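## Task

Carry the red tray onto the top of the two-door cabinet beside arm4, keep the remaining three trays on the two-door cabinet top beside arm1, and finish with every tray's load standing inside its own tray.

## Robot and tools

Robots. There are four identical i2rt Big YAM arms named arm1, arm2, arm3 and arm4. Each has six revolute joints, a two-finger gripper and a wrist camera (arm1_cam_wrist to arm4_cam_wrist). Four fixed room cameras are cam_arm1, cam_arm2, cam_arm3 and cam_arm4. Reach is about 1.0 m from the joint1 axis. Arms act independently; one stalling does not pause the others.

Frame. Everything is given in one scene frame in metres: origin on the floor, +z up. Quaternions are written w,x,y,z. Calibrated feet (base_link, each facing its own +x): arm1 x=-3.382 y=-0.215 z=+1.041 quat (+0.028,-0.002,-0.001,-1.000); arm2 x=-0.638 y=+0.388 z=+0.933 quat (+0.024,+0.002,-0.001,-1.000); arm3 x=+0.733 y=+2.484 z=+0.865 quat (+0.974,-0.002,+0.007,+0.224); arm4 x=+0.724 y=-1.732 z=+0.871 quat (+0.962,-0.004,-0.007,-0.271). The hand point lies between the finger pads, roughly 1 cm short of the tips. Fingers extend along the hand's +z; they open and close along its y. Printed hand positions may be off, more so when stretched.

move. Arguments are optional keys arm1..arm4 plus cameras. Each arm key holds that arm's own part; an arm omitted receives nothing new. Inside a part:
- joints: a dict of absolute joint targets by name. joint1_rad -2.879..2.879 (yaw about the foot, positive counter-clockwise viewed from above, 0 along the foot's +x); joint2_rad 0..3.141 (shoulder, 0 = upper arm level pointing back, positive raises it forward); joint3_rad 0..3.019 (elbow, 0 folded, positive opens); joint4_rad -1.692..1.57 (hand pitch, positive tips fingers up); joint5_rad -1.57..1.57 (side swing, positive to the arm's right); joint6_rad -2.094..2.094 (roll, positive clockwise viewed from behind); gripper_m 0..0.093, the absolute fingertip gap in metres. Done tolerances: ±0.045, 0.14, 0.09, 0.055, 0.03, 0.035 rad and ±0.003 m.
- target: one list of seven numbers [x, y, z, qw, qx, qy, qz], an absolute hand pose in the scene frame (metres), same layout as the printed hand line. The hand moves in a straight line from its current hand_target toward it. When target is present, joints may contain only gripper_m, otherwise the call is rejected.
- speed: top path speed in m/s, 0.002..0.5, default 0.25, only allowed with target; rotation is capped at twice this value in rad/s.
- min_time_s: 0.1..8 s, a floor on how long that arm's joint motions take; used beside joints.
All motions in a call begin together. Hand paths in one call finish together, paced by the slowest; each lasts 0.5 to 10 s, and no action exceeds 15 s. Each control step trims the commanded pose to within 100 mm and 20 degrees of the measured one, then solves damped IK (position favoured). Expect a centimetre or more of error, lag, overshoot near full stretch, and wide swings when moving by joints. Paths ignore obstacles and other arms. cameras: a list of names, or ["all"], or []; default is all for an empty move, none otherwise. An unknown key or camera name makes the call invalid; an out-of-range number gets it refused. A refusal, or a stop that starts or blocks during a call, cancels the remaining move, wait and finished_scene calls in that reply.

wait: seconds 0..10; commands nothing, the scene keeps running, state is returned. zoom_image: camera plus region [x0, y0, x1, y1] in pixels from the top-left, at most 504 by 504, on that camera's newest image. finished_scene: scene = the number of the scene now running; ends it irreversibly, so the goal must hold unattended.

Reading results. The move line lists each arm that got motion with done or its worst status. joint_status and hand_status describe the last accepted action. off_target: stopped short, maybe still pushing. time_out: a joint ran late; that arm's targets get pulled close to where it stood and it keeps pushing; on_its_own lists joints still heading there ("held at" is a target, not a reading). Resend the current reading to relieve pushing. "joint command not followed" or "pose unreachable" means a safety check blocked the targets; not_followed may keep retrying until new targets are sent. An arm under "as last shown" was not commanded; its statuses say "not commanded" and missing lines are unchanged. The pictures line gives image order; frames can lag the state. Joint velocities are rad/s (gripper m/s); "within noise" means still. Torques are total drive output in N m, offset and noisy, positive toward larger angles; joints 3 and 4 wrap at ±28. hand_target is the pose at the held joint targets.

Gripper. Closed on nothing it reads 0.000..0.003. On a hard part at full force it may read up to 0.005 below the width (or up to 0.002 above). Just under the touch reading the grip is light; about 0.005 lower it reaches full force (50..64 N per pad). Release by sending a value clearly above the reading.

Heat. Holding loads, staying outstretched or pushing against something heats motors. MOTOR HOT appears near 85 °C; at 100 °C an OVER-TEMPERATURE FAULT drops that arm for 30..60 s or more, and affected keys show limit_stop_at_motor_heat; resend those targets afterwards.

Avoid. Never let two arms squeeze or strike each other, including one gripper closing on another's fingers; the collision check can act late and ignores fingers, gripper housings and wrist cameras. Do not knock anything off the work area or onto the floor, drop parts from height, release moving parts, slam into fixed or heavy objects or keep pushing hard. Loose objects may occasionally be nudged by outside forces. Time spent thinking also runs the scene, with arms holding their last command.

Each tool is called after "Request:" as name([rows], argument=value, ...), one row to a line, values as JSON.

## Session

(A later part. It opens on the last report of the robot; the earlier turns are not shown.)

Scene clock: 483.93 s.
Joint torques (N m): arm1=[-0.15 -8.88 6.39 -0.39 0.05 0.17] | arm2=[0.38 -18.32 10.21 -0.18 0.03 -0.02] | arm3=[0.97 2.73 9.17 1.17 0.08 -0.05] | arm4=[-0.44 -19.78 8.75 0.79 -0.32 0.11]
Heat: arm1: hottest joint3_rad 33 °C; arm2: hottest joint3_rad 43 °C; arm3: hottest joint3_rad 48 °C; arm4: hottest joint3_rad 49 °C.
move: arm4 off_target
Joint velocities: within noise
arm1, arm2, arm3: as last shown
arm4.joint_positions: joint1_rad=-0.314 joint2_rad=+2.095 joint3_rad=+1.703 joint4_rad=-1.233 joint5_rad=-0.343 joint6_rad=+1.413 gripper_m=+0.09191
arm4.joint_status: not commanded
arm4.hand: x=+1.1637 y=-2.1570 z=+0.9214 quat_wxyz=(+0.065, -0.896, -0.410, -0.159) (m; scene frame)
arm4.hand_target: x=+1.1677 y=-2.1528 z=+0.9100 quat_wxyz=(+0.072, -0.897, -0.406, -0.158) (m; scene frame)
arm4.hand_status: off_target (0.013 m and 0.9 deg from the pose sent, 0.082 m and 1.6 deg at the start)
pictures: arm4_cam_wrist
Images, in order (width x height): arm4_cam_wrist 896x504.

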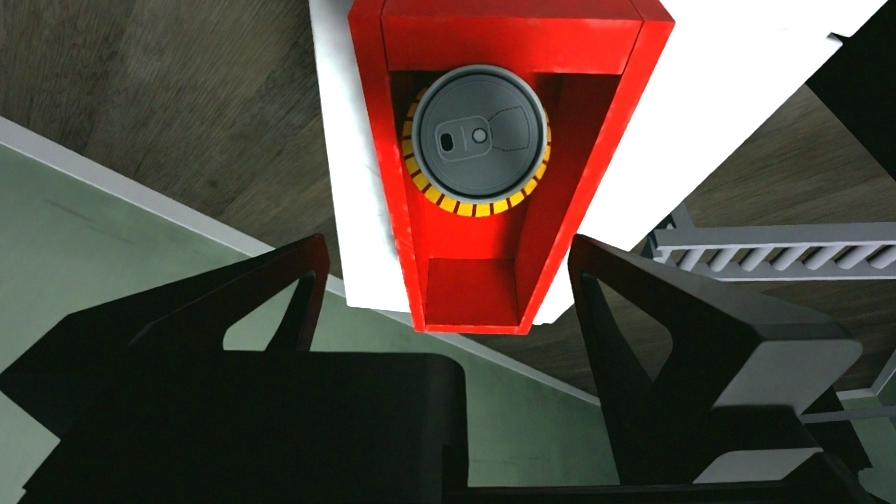

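Request:
move(arm4={"target":[1.139,-2.173,0.93,-0.072,0.897,0.406,0.158],"speed":0.1,"joints":{"gripper_m":0.0}}, cameras=[])

Request:
move(arm4={"target":[1.139,-2.173,0.872,-0.072,0.897,0.406,0.158],"speed":0.08}, cameras=["arm4_cam_wrist","cam_arm4"])

Request:
zoom_image(camera="cam_arm4", region=[380, 330, 520, 440])

Scene clock: 504.70 s.
Joint torques (N m): arm1=[-0.03 -8.7 6.32 -0.32 0.06 0.16] | arm2=[0.21 -18.14 10.18 -0.17 0.02 -0.02] | arm3=[1.08 2.43 9.1 1.21 0.1 -0.05] | arm4=[-0.73 -20.84 10.19 -0.02 -0.19 -0.21]
Heat: arm1: hottest joint3_rad 33 °C; arm2: hottest joint3_rad 43 °C; arm3: hottest joint3_rad 48 °C; arm4: hottest joint3_rad 47 °C.
move: arm4 done
Joint velocities: within noise
arm1.joint_positions: joint1_rad=-1.575 joint2_rad=+1.201 joint3_rad=+0.934 joint4_rad=-1.297 joint5_rad=+0.005 joint6_rad=+1.586 gripper_m=+0.03987
arm1.joint_status: not commanded
arm1.hand: x=-3.3968 y=+0.1038 z=+1.1997 quat_wxyz=(+0.000, -0.019, +1.000, +0.003) (m; scene frame)
arm1.hand_target: x=-3.3999 y=+0.1000 z=+1.1999 quat_wxyz=(+0.000, -0.018, +1.000, +0.000) (m; scene frame)
arm1.hand_status: not commanded
arm2, arm3: as last shown
arm4.joint_positions: joint1_rad=-0.359 joint2_rad=+2.095 joint3_rad=+1.703 joint4_rad=-1.274 joint5_rad=-0.343 joint6_rad=+1.385 gripper_m=+0.00097
arm4.joint_status: all done
arm4.hand: x=+1.1377 y=-2.1691 z=+0.9220 quat_wxyz=(+0.079, -0.900, -0.399, -0.157) (m; scene frame)
arm4.hand_target: x=+1.1390 y=-2.1730 z=+0.9299 quat_wxyz=(+0.072, -0.897, -0.406, -0.158) (m; scene frame)
arm4.hand_status: done (0.009 m and 1.2 deg from the pose sent, 0.031 m and 1.0 deg at the start)
pictures: none
No camera images: "cameras" was empty.

Scene clock: 506.07 s.
Joint torques (N m): arm1=[-0.09 -8.76 6.31 -0.39 0.07 0.16] | arm2=[0.38 -18.37 10.15 -0.13 0.03 -0.02] | arm3=[1.2 2.61 9.14 1.22 0.08 -0.05] | arm4=[-1.26 -19.14 8.38 0.76 -0.22 -0.18]
Heat: arm1: hottest joint3_rad 33 °C; arm2: hottest joint3_rad 43 °C; arm3: hottest joint3_rad 48 °C; arm4: hottest joint3_rad 47 °C.
move: arm4 off_target
Joint velocities: within noise
arm1, arm2, arm3: as last shown
arm4.joint_positions: joint1_rad=-0.359 joint2_rad=+2.135 joint3_rad=+1.663 joint4_rad=-1.173 joint5_rad=-0.343 joint6_rad=+1.383 gripper_m=+0.00097
arm4.joint_status: not commanded
arm4.hand: x=+1.1405 y=-2.1727 z=+0.8841 quat_wxyz=(+0.068, -0.899, -0.401, -0.159) (m; scene frame)
arm4.hand_target: x=+1.1389 y=-2.1728 z=+0.8722 quat_wxyz=(+0.072, -0.897, -0.406, -0.158) (m; scene frame)
arm4.hand_status: off_target (0.012 m and 0.8 deg from the pose sent, 0.050 m and 1.2 deg at the start)
pictures: arm4_cam_wrist, cam_arm4
Images, in order (width x height): arm4_cam_wrist 896x504, cam_arm4 896x504.

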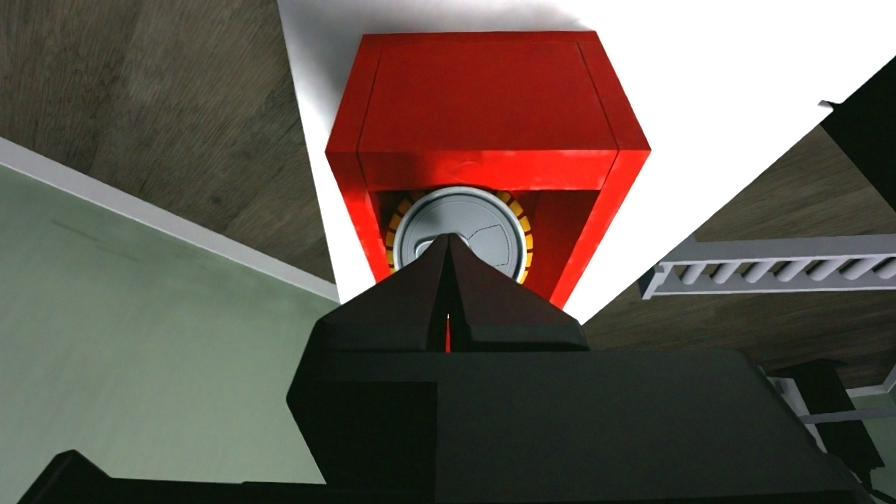

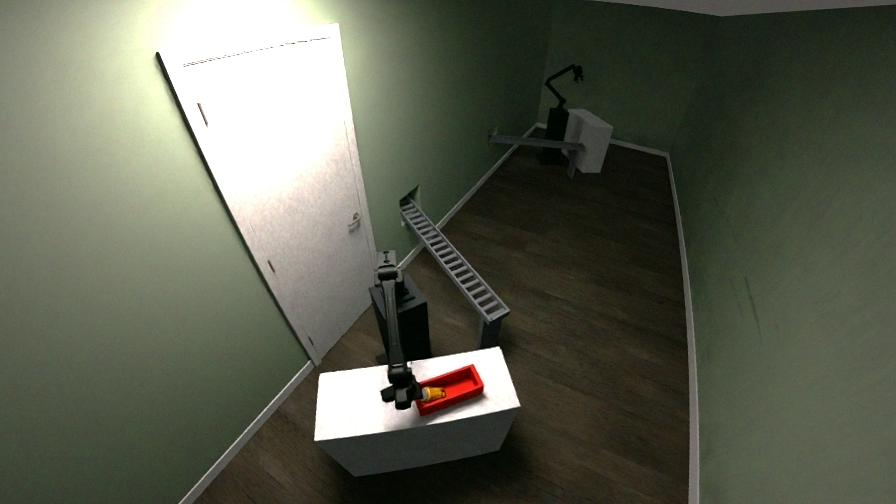

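Scaled by 3.600 from the camera's 896x504 image, which has a finer 1280x720 frame.

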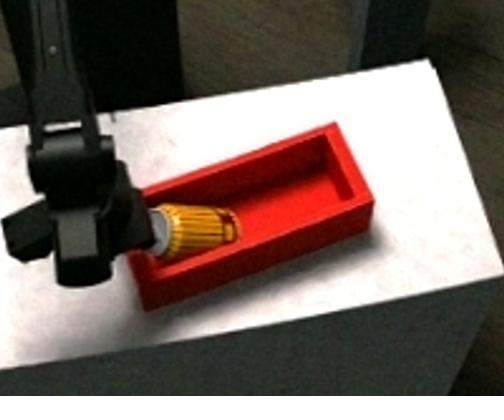

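Request:
move(arm4={"target":[1.175,-2.132,0.872,-0.072,0.897,0.406,0.158],"speed":0.06}, cameras=["arm4_cam_wrist","cam_arm4"])

Request:
zoom_image(camera="cam_arm4", region=[380, 330, 520, 440])

Scene clock: 510.80 s.
Joint torques (N m): arm1=[-0.03 -8.7 6.34 -0.31 0.05 0.17] | arm2=[0.5 -18.14 10.15 -0.18 0.03 -0.03] | arm3=[1.03 2.37 9.1 1.14 0.08 -0.05] | arm4=[-0.97 -20.72 7.88 0.66 -0.25 0.16]
Heat: arm1: hottest joint3_rad 33 °C; arm2: hottest joint3_rad 43 °C; arm3: hottest joint3_rad 48 °C; arm4: hottest joint3_rad 47 °C.
move: arm4 done
Joint velocities: within noise
arm1, arm3: as last shown
arm2.joint_positions: joint1_rad=+0.886 joint2_rad=+2.140 joint3_rad=+1.588 joint4_rad=-1.024 joint5_rad=+0.004 joint6_rad=+1.540 gripper_m=+0.00104
arm2.joint_status: not commanded
arm2.hand: x=-0.9993 y=-0.0998 z=+0.8970 quat_wxyz=(+0.002, -0.955, +0.298, -0.001) (m; scene frame)
arm2.hand_target: x=-1.0048 y=-0.1048 z=+0.9000 quat_wxyz=(+0.000, -0.955, +0.296, +0.000) (m; scene frame)
arm2.hand_status: not commanded
arm4.joint_positions: joint1_rad=-0.276 joint2_rad=+2.135 joint3_rad=+1.624 joint4_rad=-1.123 joint5_rad=-0.346 joint6_rad=+1.446 gripper_m=+0.00097
arm4.joint_status: not commanded
arm4.hand: x=+1.1734 y=-2.1328 z=+0.8709 quat_wxyz=(+0.075, -0.895, -0.411, -0.157) (m; scene frame)
arm4.hand_target: x=+1.1750 y=-2.1320 z=+0.8720 quat_wxyz=(+0.072, -0.897, -0.406, -0.158) (m; scene frame)
arm4.hand_status: done (0.002 m and 0.7 deg from the pose sent, 0.055 m and 0.8 deg at the start)
pictures: arm4_cam_wrist, cam_arm4
Images, in order (width x height): arm4_cam_wrist 896x504, cam_arm4 896x504.

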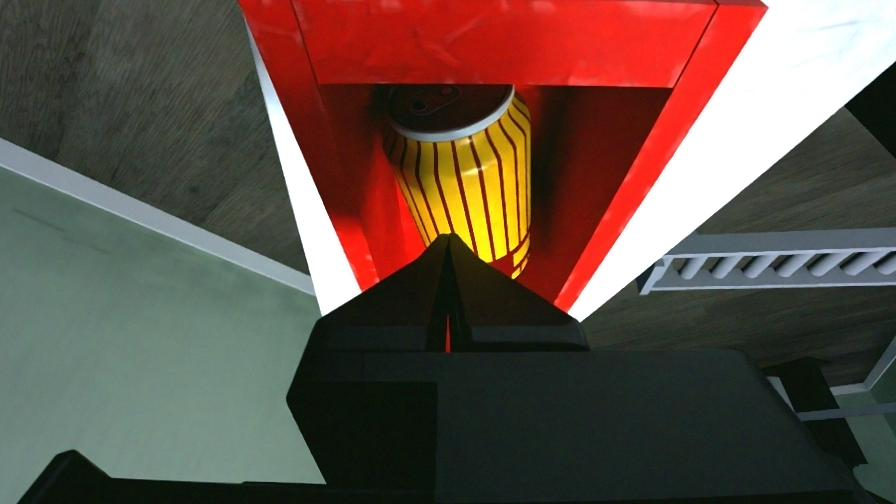

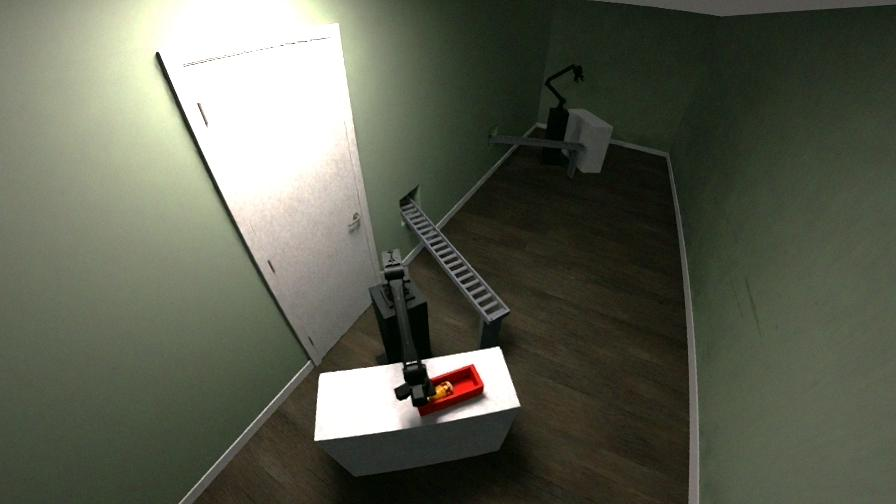

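Scaled by 3.600 from the camera's 896x504 image, which has a finer 1280x720 frame.

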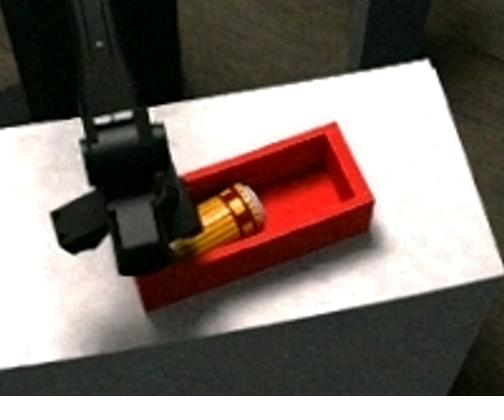

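Request:
move(arm4={"target":[1.155,-2.165,0.99,-0.072,0.897,0.406,0.158],"speed":0.1}, cameras=["arm4_cam_wrist","cam_arm4"])

Request:
zoom_image(camera="cam_arm4", region=[380, 330, 520, 440])

Scene clock: 516.27 s.
Joint torques (N m): arm1=[0.03 -8.94 6.32 -0.38 0.05 0.16] | arm2=[0.56 -18.26 10.17 -0.17 0.04 -0.01] | arm3=[0.91 2.67 9.14 1.14 0.08 -0.06] | arm4=[-1.61 -21.25 13.08 -0.25 -0.17 -0.23]
Heat: arm1: hottest joint3_rad 33 °C; arm2: hottest joint3_rad 43 °C; arm3: hottest joint3_rad 48 °C; arm4: hottest joint3_rad 47 °C.
move: arm4 off_target
Joint velocities: within noise
arm1, arm2: as last shown
arm3.joint_positions: joint1_rad=-0.423 joint2_rad=+0.637 joint3_rad=+1.333 joint4_rad=-1.526 joint5_rad=+0.222 joint6_rad=+0.654 gripper_m=+0.09396
arm3.joint_status: not commanded
arm3.hand: x=+0.9557 y=+2.4547 z=+1.3375 quat_wxyz=(-0.369, -0.322, -0.872, -0.018) (m; scene frame)
arm3.hand_target: x=+0.9552 y=+2.4547 z=+1.3503 quat_wxyz=(-0.382, -0.321, -0.866, -0.024) (m; scene frame)
arm3.hand_status: not commanded
arm4.joint_positions: joint1_rad=-0.324 joint2_rad=+2.054 joint3_rad=+1.762 joint4_rad=-1.401 joint5_rad=-0.345 joint6_rad=+1.414 gripper_m=+0.00097
arm4.joint_status: not commanded
arm4.hand: x=+1.1493 y=-2.1489 z=+0.9691 quat_wxyz=(+0.096, -0.899, -0.399, -0.151) (m; scene frame)
arm4.hand_target: x=+1.1543 y=-2.1643 z=+0.9902 quat_wxyz=(+0.072, -0.897, -0.406, -0.158) (m; scene frame)
arm4.hand_status: off_target (0.027 m and 3.0 deg from the pose sent, 0.125 m and 0.7 deg at the start)
pictures: arm4_cam_wrist, cam_arm4
Images, in order (width x height): arm4_cam_wrist 896x504, cam_arm4 896x504.

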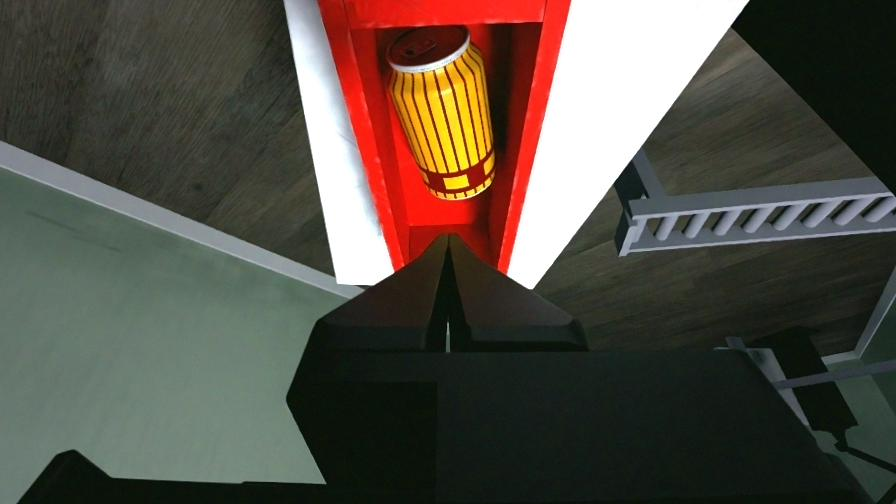

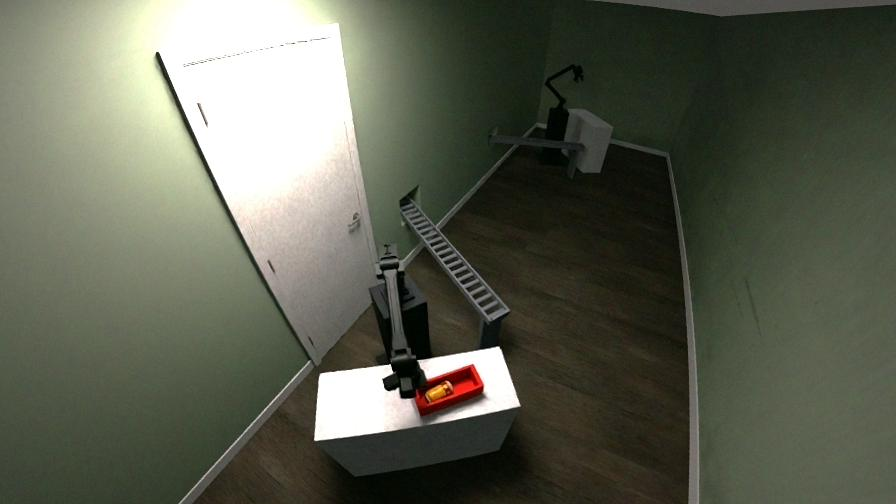

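Scaled by 3.600 from the camera's 896x504 image, which has a finer 1280x720 frame.

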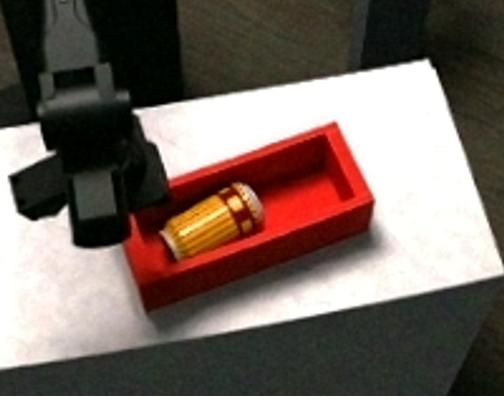

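Request:
move(arm4={"target":[1.180,-2.134,0.92,-0.122,0.852,0.455,0.228],"speed":0.15,"joints":{"gripper_m":0.074}}, cameras=["arm4_cam_wrist"])

Scene clock: 535.03 s.
Joint torques (N m): arm1=[-0.15 -8.82 6.35 -0.36 0.04 0.16] | arm2=[0.26 -18.43 10.06 -0.2 0.04 -0.02] | arm3=[1.03 2.55 9.11 1.2 0.09 -0.04] | arm4=[-0.15 -19.72 9.13 0.32 -0.4 -0.18]
Heat: arm1: hottest joint3_rad 33 °C; arm2: hottest joint3_rad 43 °C; arm3: hottest joint3_rad 49 °C; arm4: hottest joint3_rad 48 °C.
move: arm4 off_target
Joint velocities: within noise
arm1, arm2, arm3: as last shown
arm4.joint_positions: joint1_rad=-0.321 joint2_rad=+2.142 joint3_rad=+1.762 joint4_rad=-1.356 joint5_rad=-0.500 joint6_rad=+1.277 gripper_m=+0.07393
arm4.joint_status: all done
arm4.hand: x=+1.1739 y=-2.1374 z=+0.9279 quat_wxyz=(+0.120, -0.858, -0.445, -0.227) (m; scene frame)
arm4.hand_target: x=+1.1799 y=-2.1339 z=+0.9202 quat_wxyz=(+0.122, -0.852, -0.455, -0.228) (m; scene frame)
arm4.hand_status: off_target (0.011 m and 1.4 deg from the pose sent, 0.060 m and 12.5 deg at the start)
pictures: arm4_cam_wrist
Images, in order (width x height): arm4_cam_wrist 896x504.

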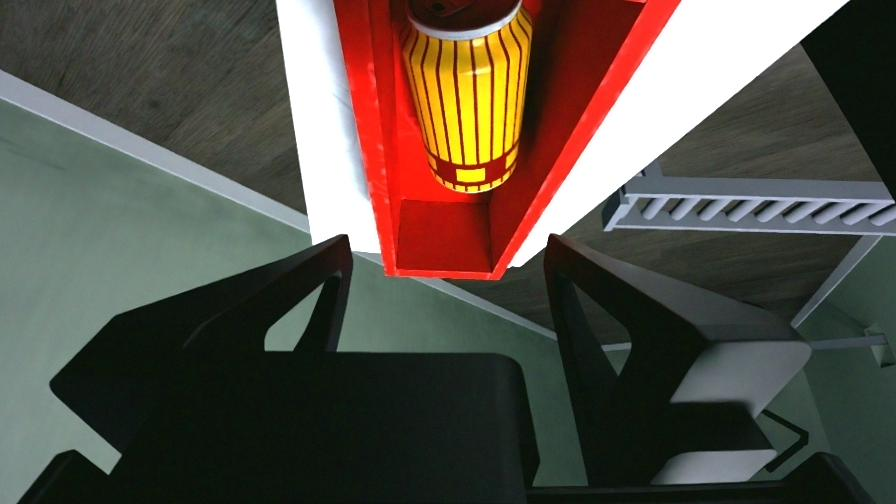

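Request:
move(arm4={"target":[1.192,-2.096,0.858,-0.122,0.852,0.455,0.228],"speed":0.06}, cameras=["arm4_cam_wrist"])

Scene clock: 541.67 s.
Joint torques (N m): arm1=[-0.21 -8.82 6.26 -0.4 0.06 0.16] | arm2=[0.38 -18.32 10.15 -0.18 0.03 -0.01] | arm3=[1.14 2.43 9.16 1.16 0.07 -0.06] | arm4=[0.09 -19.14 7.83 0.53 -0.42 0.09]
Heat: arm1: hottest joint3_rad 33 °C; arm2: hottest joint3_rad 43 °C; arm3: hottest joint3_rad 49 °C; arm4: hottest joint3_rad 47 °C.
move: arm4 off_target
Joint velocities: within noise
arm1, arm2, arm3: as last shown
arm4.joint_positions: joint1_rad=-0.264 joint2_rad=+2.155 joint3_rad=+1.626 joint4_rad=-1.163 joint5_rad=-0.509 joint6_rad=+1.309 gripper_m=+0.07393
arm4.joint_status: not commanded
arm4.hand: x=+1.1902 y=-2.1026 z=+0.8725 quat_wxyz=(+0.111, -0.850, -0.460, -0.231) (m; scene frame)
arm4.hand_target: x=+1.1917 y=-2.0959 z=+0.8582 quat_wxyz=(+0.122, -0.852, -0.455, -0.228) (m; scene frame)
arm4.hand_status: off_target (0.016 m and 1.5 deg from the pose sent, 0.083 m and 1.4 deg at the start)
pictures: arm4_cam_wrist
Images, in order (width x height): arm4_cam_wrist 896x504.

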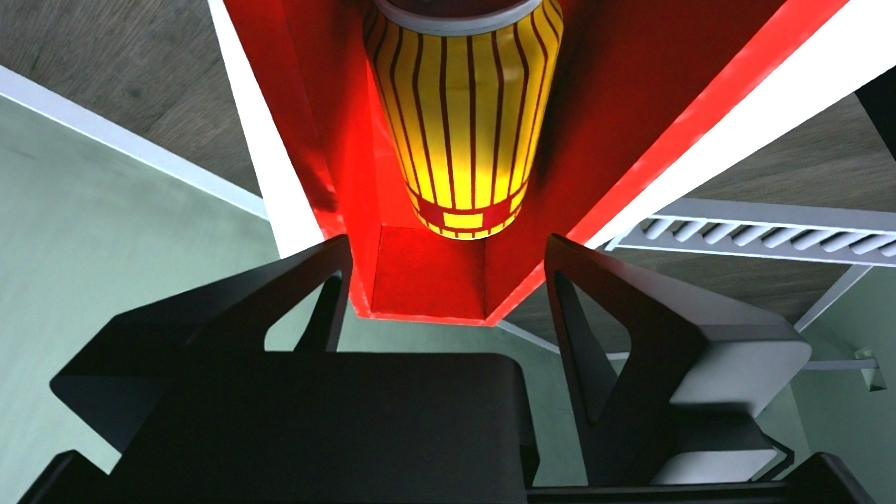

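Request:
move(arm4={"target":[1.209,-2.061,0.798,-0.122,0.852,0.455,0.228],"speed":0.05}, cameras=["arm4_cam_wrist","cam_arm4"])

Request:
zoom_image(camera="cam_arm4", region=[380, 330, 520, 440])

Scene clock: 550.13 s.
Joint torques (N m): arm1=[0.03 -8.82 6.31 -0.38 0.06 0.17] | arm2=[0.38 -18.49 10.18 -0.24 0.02 -0.03] | arm3=[1.14 2.37 9.13 1.18 0.07 -0.04] | arm4=[1.08 -16.5 6.3 1.57 -0.36 0.08]
Heat: arm1: hottest joint3_rad 33 °C; arm2: hottest joint3_rad 43 °C; arm3: hottest joint3_rad 49 °C; arm4: hottest joint3_rad 46 °C.
move: arm4 off_target
Joint velocities: within noise
arm1, arm2, arm3: as last shown
arm4.joint_positions: joint1_rad=-0.216 joint2_rad=+2.182 joint3_rad=+1.555 joint4_rad=-1.008 joint5_rad=-0.518 joint6_rad=+1.379 gripper_m=+0.07393
arm4.joint_status: not commanded
arm4.hand: x=+1.2085 y=-2.0795 z=+0.8335 quat_wxyz=(+0.099, -0.852, -0.457, -0.237) (m; scene frame)
arm4.hand_target: x=+1.2072 y=-2.0604 z=+0.7995 quat_wxyz=(+0.122, -0.852, -0.455, -0.228) (m; scene frame)
arm4.hand_status: off_target (0.040 m and 2.8 deg from the pose sent, 0.087 m and 1.5 deg at the start)
pictures: arm4_cam_wrist, cam_arm4
Images, in order (width x height): arm4_cam_wrist 896x504, cam_arm4 896x504.

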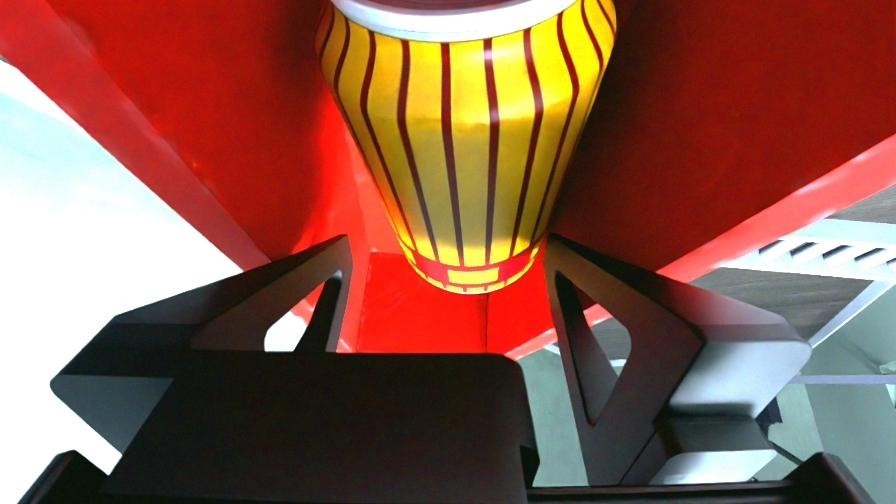

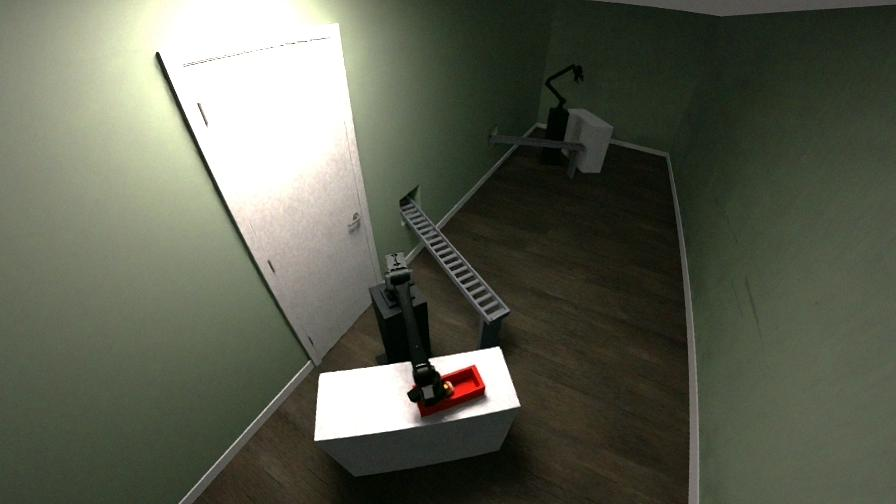

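Scaled by 3.600 from the camera's 896x504 image, which has a finer 1280x720 frame.

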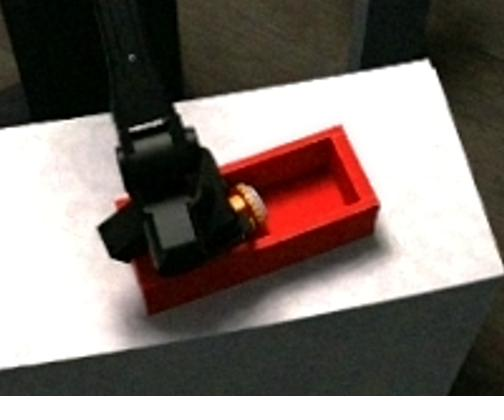

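Request:
move(arm4={"target":[1.18,-2.12,0.93,-0.122,0.852,0.455,0.228],"speed":0.12}, cameras=[])

Request:
move(arm4={"target":[1.185,-2.11,0.95,0,0.882,0.471,0],"speed":0.15,"joints":{"gripper_m":0.068}}, cameras=["arm4_cam_wrist"])

Scene clock: 568.23 s.
Joint torques (N m): arm1=[-0.09 -8.59 6.32 -0.31 0.05 0.16] | arm2=[0.38 -18.2 10.17 -0.18 0.04 -0.02] | arm3=[0.85 2.49 9.16 1.2 0.1 -0.05] | arm4=[-2.08 -20.31 12.38 -0.32 -0.32 -0.18]
Heat: arm1: hottest joint3_rad 33 °C; arm2: hottest joint3_rad 43 °C; arm3: hottest joint3_rad 49 °C; arm4: hottest joint3_rad 44 °C.
move: arm4 off_target
Joint velocities: within noise
arm1, arm2, arm3: as last shown
arm4.joint_positions: joint1_rad=-0.287 joint2_rad=+2.119 joint3_rad=+1.679 joint4_rad=-1.331 joint5_rad=-0.506 joint6_rad=+1.294 gripper_m=+0.07393
arm4.joint_status: not commanded
arm4.hand: x=+1.1724 y=-2.1043 z=+0.9143 quat_wxyz=(+0.143, -0.855, -0.447, -0.223) (m; scene frame)
arm4.hand_target: x=+1.1793 y=-2.1195 z=+0.9303 quat_wxyz=(+0.122, -0.852, -0.455, -0.228) (m; scene frame)
arm4.hand_status: off_target (0.023 m and 2.7 deg from the pose sent, 0.108 m and 2.9 deg at the start)
pictures: none
No camera images: "cameras" was empty.

Scene clock: 570.70 s.
Joint torques (N m): arm1=[-0.21 -8.76 6.34 -0.38 0.06 0.15] | arm2=[0.56 -18.37 10.14 -0.24 0.04 -0.04] | arm3=[1.03 2.61 9.16 1.2 0.08 -0.07] | arm4=[0.03 -20.78 8.55 0.88 0.09 0.1]
Heat: arm1: hottest joint3_rad 33 °C; arm2: hottest joint3_rad 43 °C; arm3: hottest joint3_rad 49 °C; arm4: hottest joint3_rad 44 °C.
move: arm4 done
Joint velocities: within noise
arm1.joint_positions: joint1_rad=-1.575 joint2_rad=+1.201 joint3_rad=+0.934 joint4_rad=-1.297 joint5_rad=+0.005 joint6_rad=+1.586 gripper_m=+0.03987
arm1.joint_status: not commanded
arm1.hand: x=-3.3968 y=+0.1038 z=+1.1997 quat_wxyz=(+0.000, -0.019, +1.000, +0.003) (m; scene frame)
arm1.hand_target: x=-3.3999 y=+0.1000 z=+1.1999 quat_wxyz=(+0.000, -0.018, +1.000, +0.000) (m; scene frame)
arm1.hand_status: not commanded
arm2, arm3: as last shown
arm4.joint_positions: joint1_rad=-0.144 joint2_rad=+2.017 joint3_rad=+1.667 joint4_rad=-1.253 joint5_rad=-0.005 joint6_rad=+1.458 gripper_m=+0.06809
arm4.joint_status: all done
arm4.hand: x=+1.1821 y=-2.1125 z=+0.9441 quat_wxyz=(+0.009, -0.880, -0.475, +0.002) (m; scene frame)
arm4.hand_target: x=+1.1850 y=-2.1100 z=+0.9499 quat_wxyz=(+0.000, -0.882, -0.471, +0.000) (m; scene frame)
arm4.hand_status: done (0.007 m and 1.1 deg from the pose sent, 0.038 m and 30.7 deg at the start)
pictures: arm4_cam_wrist
Images, in order (width x height): arm4_cam_wrist 896x504.

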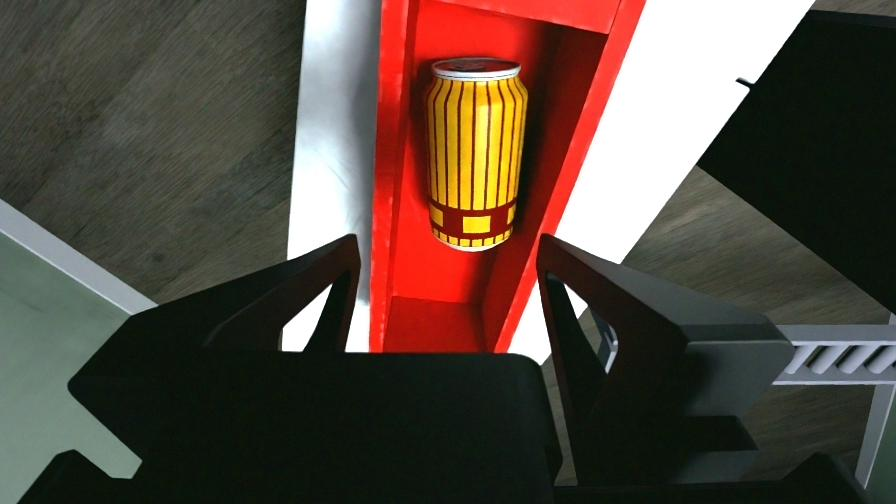

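Request:
move(arm4={"target":[1.164,-2.099,0.86,0,0.890,0.456,0],"speed":0.1,"joints":{"gripper_m":0.070}}, cameras=["arm4_cam_wrist"])

Scene clock: 580.87 s.
Joint torques (N m): arm1=[-0.26 -8.88 6.37 -0.32 0.05 0.16] | arm2=[0.62 -18.26 10.18 -0.23 0.02 -0.01] | arm3=[0.97 2.49 9.09 1.17 0.1 -0.07] | arm4=[-0.91 -17.67 8.02 0.83 0.08 0.1]
Heat: arm1: hottest joint3_rad 33 °C; arm2: hottest joint3_rad 43 °C; arm3: hottest joint3_rad 49 °C; arm4: hottest joint3_rad 44 °C.
move: arm4 off_target
Joint velocities: within noise
arm1, arm2, arm3: as last shown
arm4.joint_positions: joint1_rad=-0.144 joint2_rad=+2.028 joint3_rad=+1.479 joint4_rad=-1.022 joint5_rad=-0.004 joint6_rad=+1.485 gripper_m=+0.06991
arm4.joint_status: all done
arm4.hand: x=+1.1661 y=-2.0996 z=+0.8729 quat_wxyz=(-0.006, -0.886, -0.463, -0.004) (m; scene frame)
arm4.hand_target: x=+1.1638 y=-2.0988 z=+0.8601 quat_wxyz=(+0.000, -0.890, -0.456, +0.000) (m; scene frame)
arm4.hand_status: off_target (0.013 m and 1.3 deg from the pose sent, 0.087 m and 2.6 deg at the start)
pictures: arm4_cam_wrist
Images, in order (width x height): arm4_cam_wrist 896x504.

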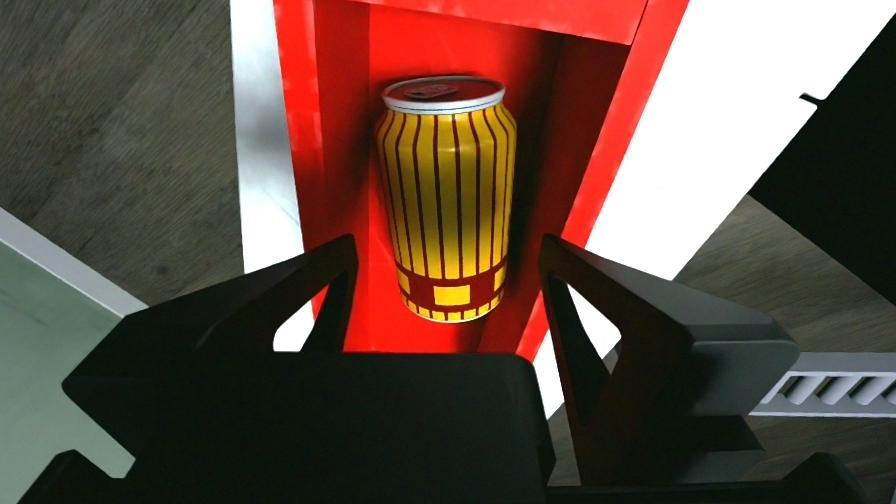

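Request:
move(arm4={"target":[1.158,-2.108,0.805,0,0.890,0.456,0],"speed":0.05}, cameras=["arm4_cam_wrist"])

Scene clock: 585.67 s.
Joint torques (N m): arm1=[-0.03 -8.82 6.27 -0.39 0.05 0.17] | arm2=[0.38 -18.55 10.11 -0.27 0.03 -0.01] | arm3=[1.14 2.43 9.21 1.21 0.08 -0.07] | arm4=[-1.67 -17.67 7.53 1.07 0.08 -0.08]
Heat: arm1: hottest joint3_rad 33 °C; arm2: hottest joint3_rad 43 °C; arm3: hottest joint3_rad 49 °C; arm4: hottest joint3_rad 43 °C.
move: arm4 off_target
Joint velocities: within noise
arm1, arm3: as last shown
arm2.joint_positions: joint1_rad=+0.886 joint2_rad=+2.140 joint3_rad=+1.588 joint4_rad=-1.024 joint5_rad=+0.004 joint6_rad=+1.540 gripper_m=+0.00104
arm2.joint_status: not commanded
arm2.hand: x=-0.9993 y=-0.0998 z=+0.8970 quat_wxyz=(+0.002, -0.955, +0.298, -0.001) (m; scene frame)
arm2.hand_target: x=-1.0048 y=-0.1048 z=+0.9000 quat_wxyz=(+0.000, -0.955, +0.296, +0.000) (m; scene frame)
arm2.hand_status: not commanded
arm4.joint_positions: joint1_rad=-0.152 joint2_rad=+2.103 joint3_rad=+1.454 joint4_rad=-0.919 joint5_rad=-0.004 joint6_rad=+1.485 gripper_m=+0.06991
arm4.joint_status: not commanded
arm4.hand: x=+1.1651 y=-2.1049 z=+0.8233 quat_wxyz=(-0.008, -0.888, -0.459, -0.004) (m; scene frame)
arm4.hand_target: x=+1.1576 y=-2.1076 z=+0.8054 quat_wxyz=(+0.000, -0.890, -0.456, +0.000) (m; scene frame)
arm4.hand_status: off_target (0.020 m and 1.1 deg from the pose sent, 0.069 m and 1.3 deg at the start)
pictures: arm4_cam_wrist
Images, in order (width x height): arm4_cam_wrist 896x504.

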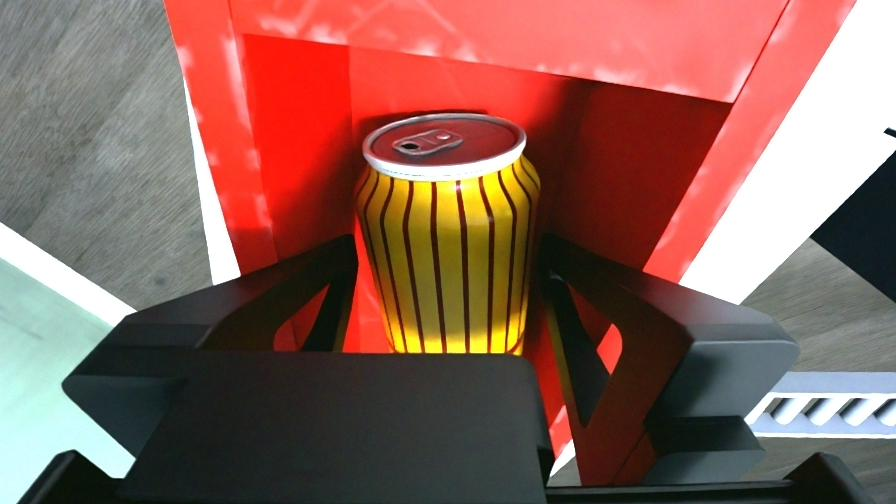

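Request:
move(arm4={"target":[1.154,-2.108,0.785,0,0.890,0.456,0],"speed":0.04}, cameras=[])

Request:
move(arm4={"joints":{"gripper_m":0.045}}, cameras=["arm4_cam_wrist"])

Scene clock: 589.17 s.
Joint torques (N m): arm1=[0.09 -8.7 6.32 -0.36 0.05 0.16] | arm2=[0.56 -18.37 10.18 -0.16 0.03 -0.02] | arm3=[1.08 2.61 9.13 1.16 0.09 -0.06] | arm4=[-2.43 -14.97 6.24 2.07 0.15 -0.13]
Heat: arm1: hottest joint3_rad 33 °C; arm2: hottest joint3_rad 43 °C; arm3: hottest joint3_rad 49 °C; arm4: hottest joint3_rad 43 °C.
move: arm4 off_target
Joint velocities: within noise
arm1, arm2: as last shown
arm3.joint_positions: joint1_rad=-0.423 joint2_rad=+0.637 joint3_rad=+1.333 joint4_rad=-1.526 joint5_rad=+0.222 joint6_rad=+0.654 gripper_m=+0.09396
arm3.joint_status: not commanded
arm3.hand: x=+0.9557 y=+2.4547 z=+1.3375 quat_wxyz=(-0.369, -0.322, -0.872, -0.018) (m; scene frame)
arm3.hand_target: x=+0.9552 y=+2.4547 z=+1.3503 quat_wxyz=(-0.382, -0.321, -0.866, -0.024) (m; scene frame)
arm3.hand_status: not commanded
arm4.joint_positions: joint1_rad=-0.153 joint2_rad=+2.103 joint3_rad=+1.447 joint4_rad=-0.892 joint5_rad=-0.006 joint6_rad=+1.485 gripper_m=+0.06989
arm4.joint_status: not commanded
arm4.hand: x=+1.1677 y=-2.1070 z=+0.8213 quat_wxyz=(-0.017, -0.888, -0.459, -0.009) (m; scene frame)
arm4.hand_target: x=+1.1528 y=-2.1064 z=+0.7867 quat_wxyz=(+0.000, -0.890, -0.456, +0.000) (m; scene frame)
arm4.hand_status: off_target (0.039 m and 2.2 deg from the pose sent, 0.040 m and 1.2 deg at the start)
pictures: none
No camera images: "cameras" was empty.

Scene clock: 589.67 s.
Joint torques (N m): arm1=[-0.32 -8.82 6.37 -0.39 0.06 0.15] | arm2=[0.38 -18.26 10.15 -0.18 0.05 -0.01] | arm3=[0.97 2.73 9.11 1.2 0.09 -0.05] | arm4=[-2.55 -15.09 6.43 1.14 0.1 -0.15]
Heat: arm1: hottest joint3_rad 33 °C; arm2: hottest joint3_rad 43 °C; arm3: hottest joint3_rad 49 °C; arm4: hottest joint3_rad 43 °C.
move: arm4 off_target
Joint velocities: within noise
arm1, arm2, arm3: as last shown
arm4.joint_positions: joint1_rad=-0.154 joint2_rad=+2.107 joint3_rad=+1.443 joint4_rad=-0.873 joint5_rad=-0.005 joint6_rad=+1.485 gripper_m=+0.06153
arm4.joint_status: gripper_m off_target (ended at +0.06156, target +0.04500)
arm4.hand: x=+1.1688 y=-2.1092 z=+0.8184 quat_wxyz=(-0.022, -0.888, -0.459, -0.011) (m; scene frame)
arm4.hand_target: x=+1.1528 y=-2.1065 z=+0.7866 quat_wxyz=(+0.000, -0.890, -0.456, +0.000) (m; scene frame)
arm4.hand_status: not commanded
pictures: arm4_cam_wrist
Images, in order (width x height): arm4_cam_wrist 896x504.

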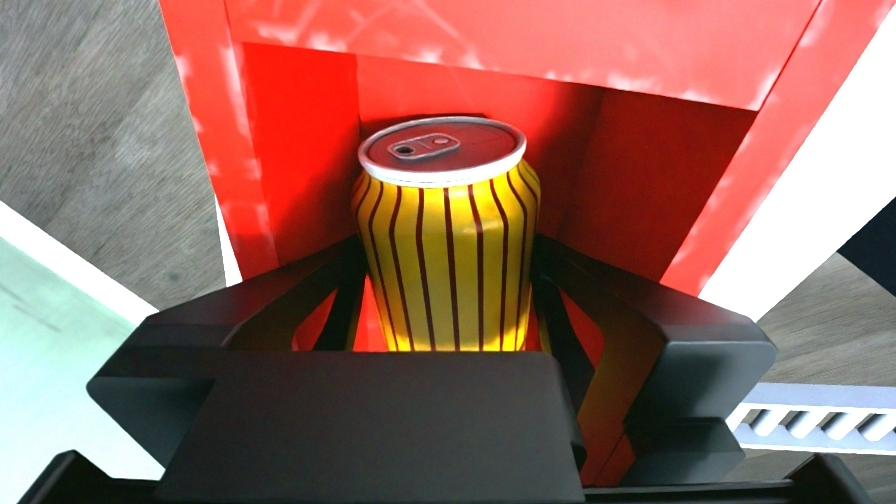

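Request:
move(arm4={"target":[1.165,-2.105,0.87,0,0.890,0.456,0],"speed":0.06}, cameras=["arm4_cam_wrist","cam_arm4"])

Request:
zoom_image(camera="cam_arm4", region=[380, 330, 520, 440])

Scene clock: 595.93 s.
Joint torques (N m): arm1=[-0.15 -8.88 6.3 -0.34 0.05 0.16] | arm2=[0.5 -18.14 10.19 -0.24 0.04 -0.02] | arm3=[1.14 2.43 9.13 1.22 0.08 -0.05] | arm4=[-0.97 -21.89 12.08 -0.21 -0.01 0.01]
Heat: arm1: hottest joint3_rad 33 °C; arm2: hottest joint3_rad 43 °C; arm3: hottest joint3_rad 49 °C; arm4: hottest joint3_rad 43 °C.
move: arm4 off_target
Joint velocities: within noise
arm1, arm2, arm3: as last shown
arm4.joint_positions: joint1_rad=-0.154 joint2_rad=+2.080 joint3_rad=+1.443 joint4_rad=-1.025 joint5_rad=-0.002 joint6_rad=+1.485 gripper_m=+0.06155
arm4.joint_status: not commanded
arm4.hand: x=+1.1434 y=-2.0885 z=+0.8337 quat_wxyz=(+0.034, -0.888, -0.458, +0.015) (m; scene frame)
arm4.hand_target: x=+1.1636 y=-2.1039 z=+0.8704 quat_wxyz=(+0.000, -0.890, -0.456, +0.000) (m; scene frame)
arm4.hand_status: off_target (0.045 m and 4.3 deg from the pose sent, 0.052 m and 2.9 deg at the start)
pictures: arm4_cam_wrist, cam_arm4
Images, in order (width x height): arm4_cam_wrist 896x504, cam_arm4 896x504.

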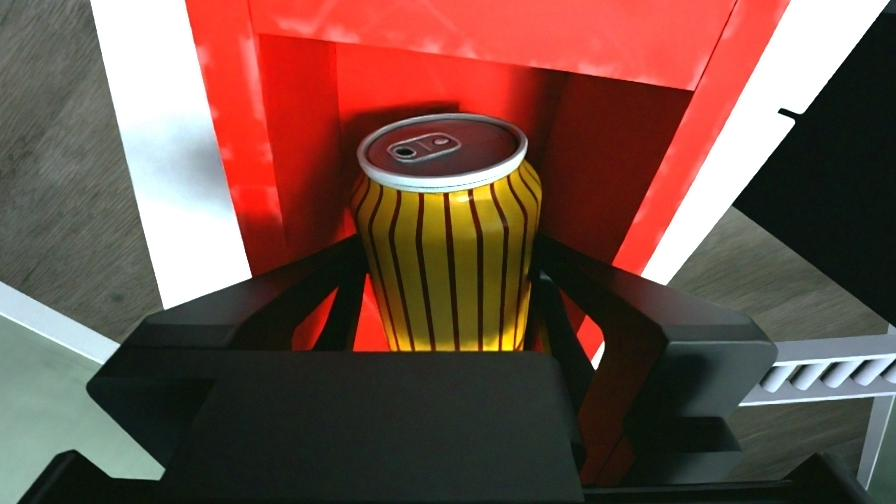

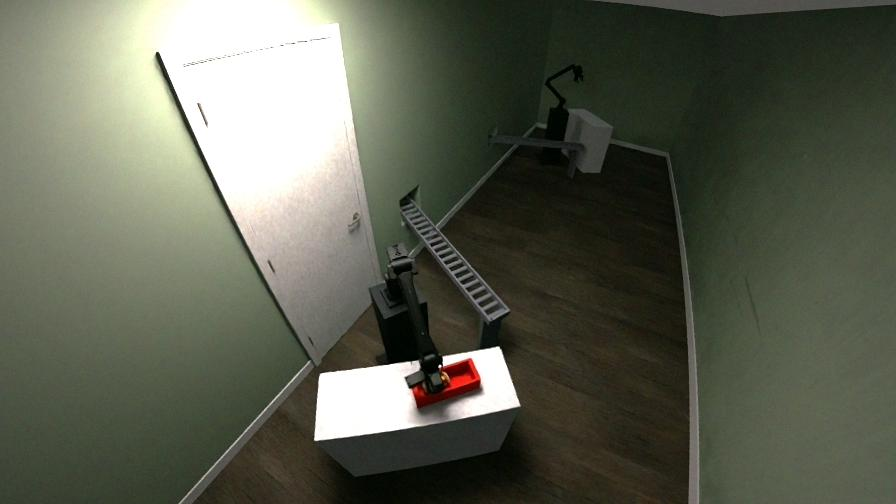

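Scaled by 3.600 from the camera's 896x504 image, which has a finer 1280x720 frame.

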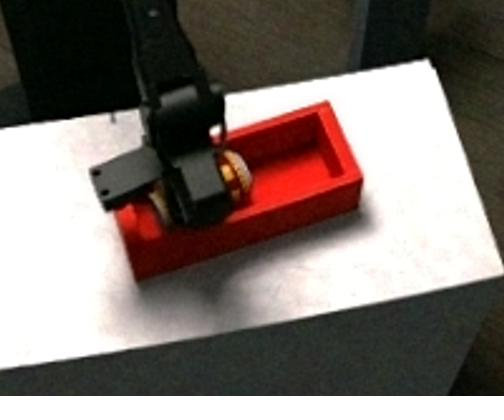

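Request:
move(arm4={"target":[1.165,-2.11,0.895,0,0.890,0.456,0],"speed":0.06}, cameras=["arm4_cam_wrist","cam_arm4"])

Request:
zoom_image(camera="cam_arm4", region=[380, 330, 520, 440])

Scene clock: 600.53 s.
Joint torques (N m): arm1=[-0.09 -8.82 6.24 -0.31 0.04 0.15] | arm2=[0.26 -18.2 10.18 -0.24 0.02 -0.01] | arm3=[1.08 2.49 9.14 1.18 0.08 -0.06] | arm4=[-1.61 -21.42 13.05 -0.2 -0.03 -0.04]
Heat: arm1: hottest joint3_rad 33 °C; arm2: hottest joint3_rad 43 °C; arm3: hottest joint3_rad 49 °C; arm4: hottest joint3_rad 44 °C.
move: arm4 off_target
Joint velocities: within noise
arm1, arm2, arm3: as last shown
arm4.joint_positions: joint1_rad=-0.154 joint2_rad=+2.052 joint3_rad=+1.467 joint4_rad=-1.086 joint5_rad=-0.002 joint6_rad=+1.485 gripper_m=+0.06155
arm4.joint_status: not commanded
arm4.hand: x=+1.1434 y=-2.0885 z=+0.8568 quat_wxyz=(+0.039, -0.888, -0.458, +0.016) (m; scene frame)
arm4.hand_target: x=+1.1631 y=-2.1086 z=+0.8956 quat_wxyz=(+0.000, -0.890, -0.456, +0.000) (m; scene frame)
arm4.hand_status: off_target (0.049 m and 4.9 deg from the pose sent, 0.068 m and 4.3 deg at the start)
pictures: arm4_cam_wrist, cam_arm4
Images, in order (width x height): arm4_cam_wrist 896x504, cam_arm4 896x504.

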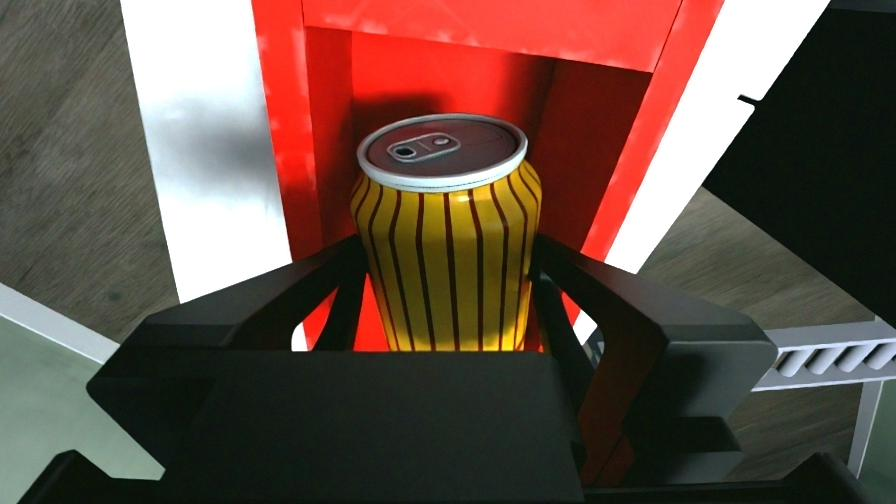

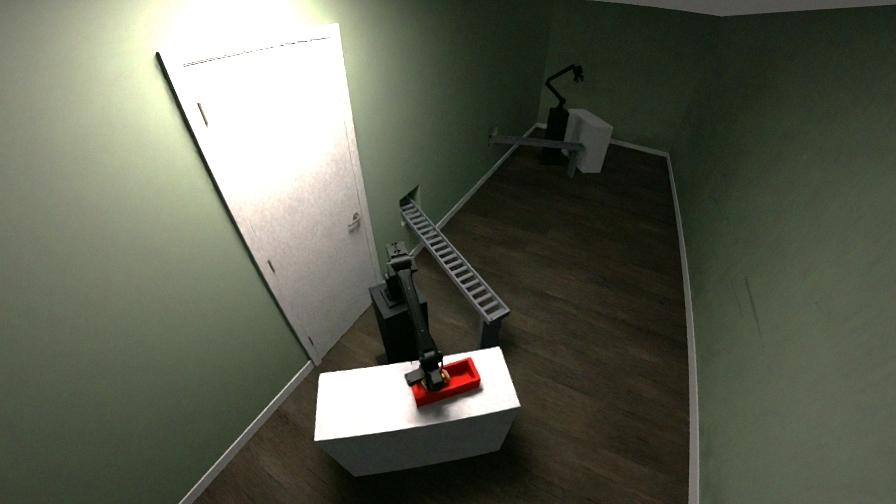

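Scaled by 3.600 from the camera's 896x504 image, which has a finer 1280x720 frame.

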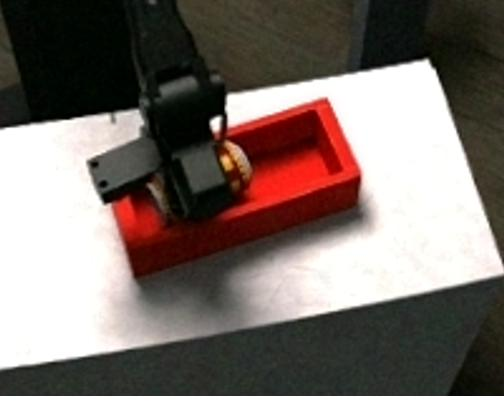

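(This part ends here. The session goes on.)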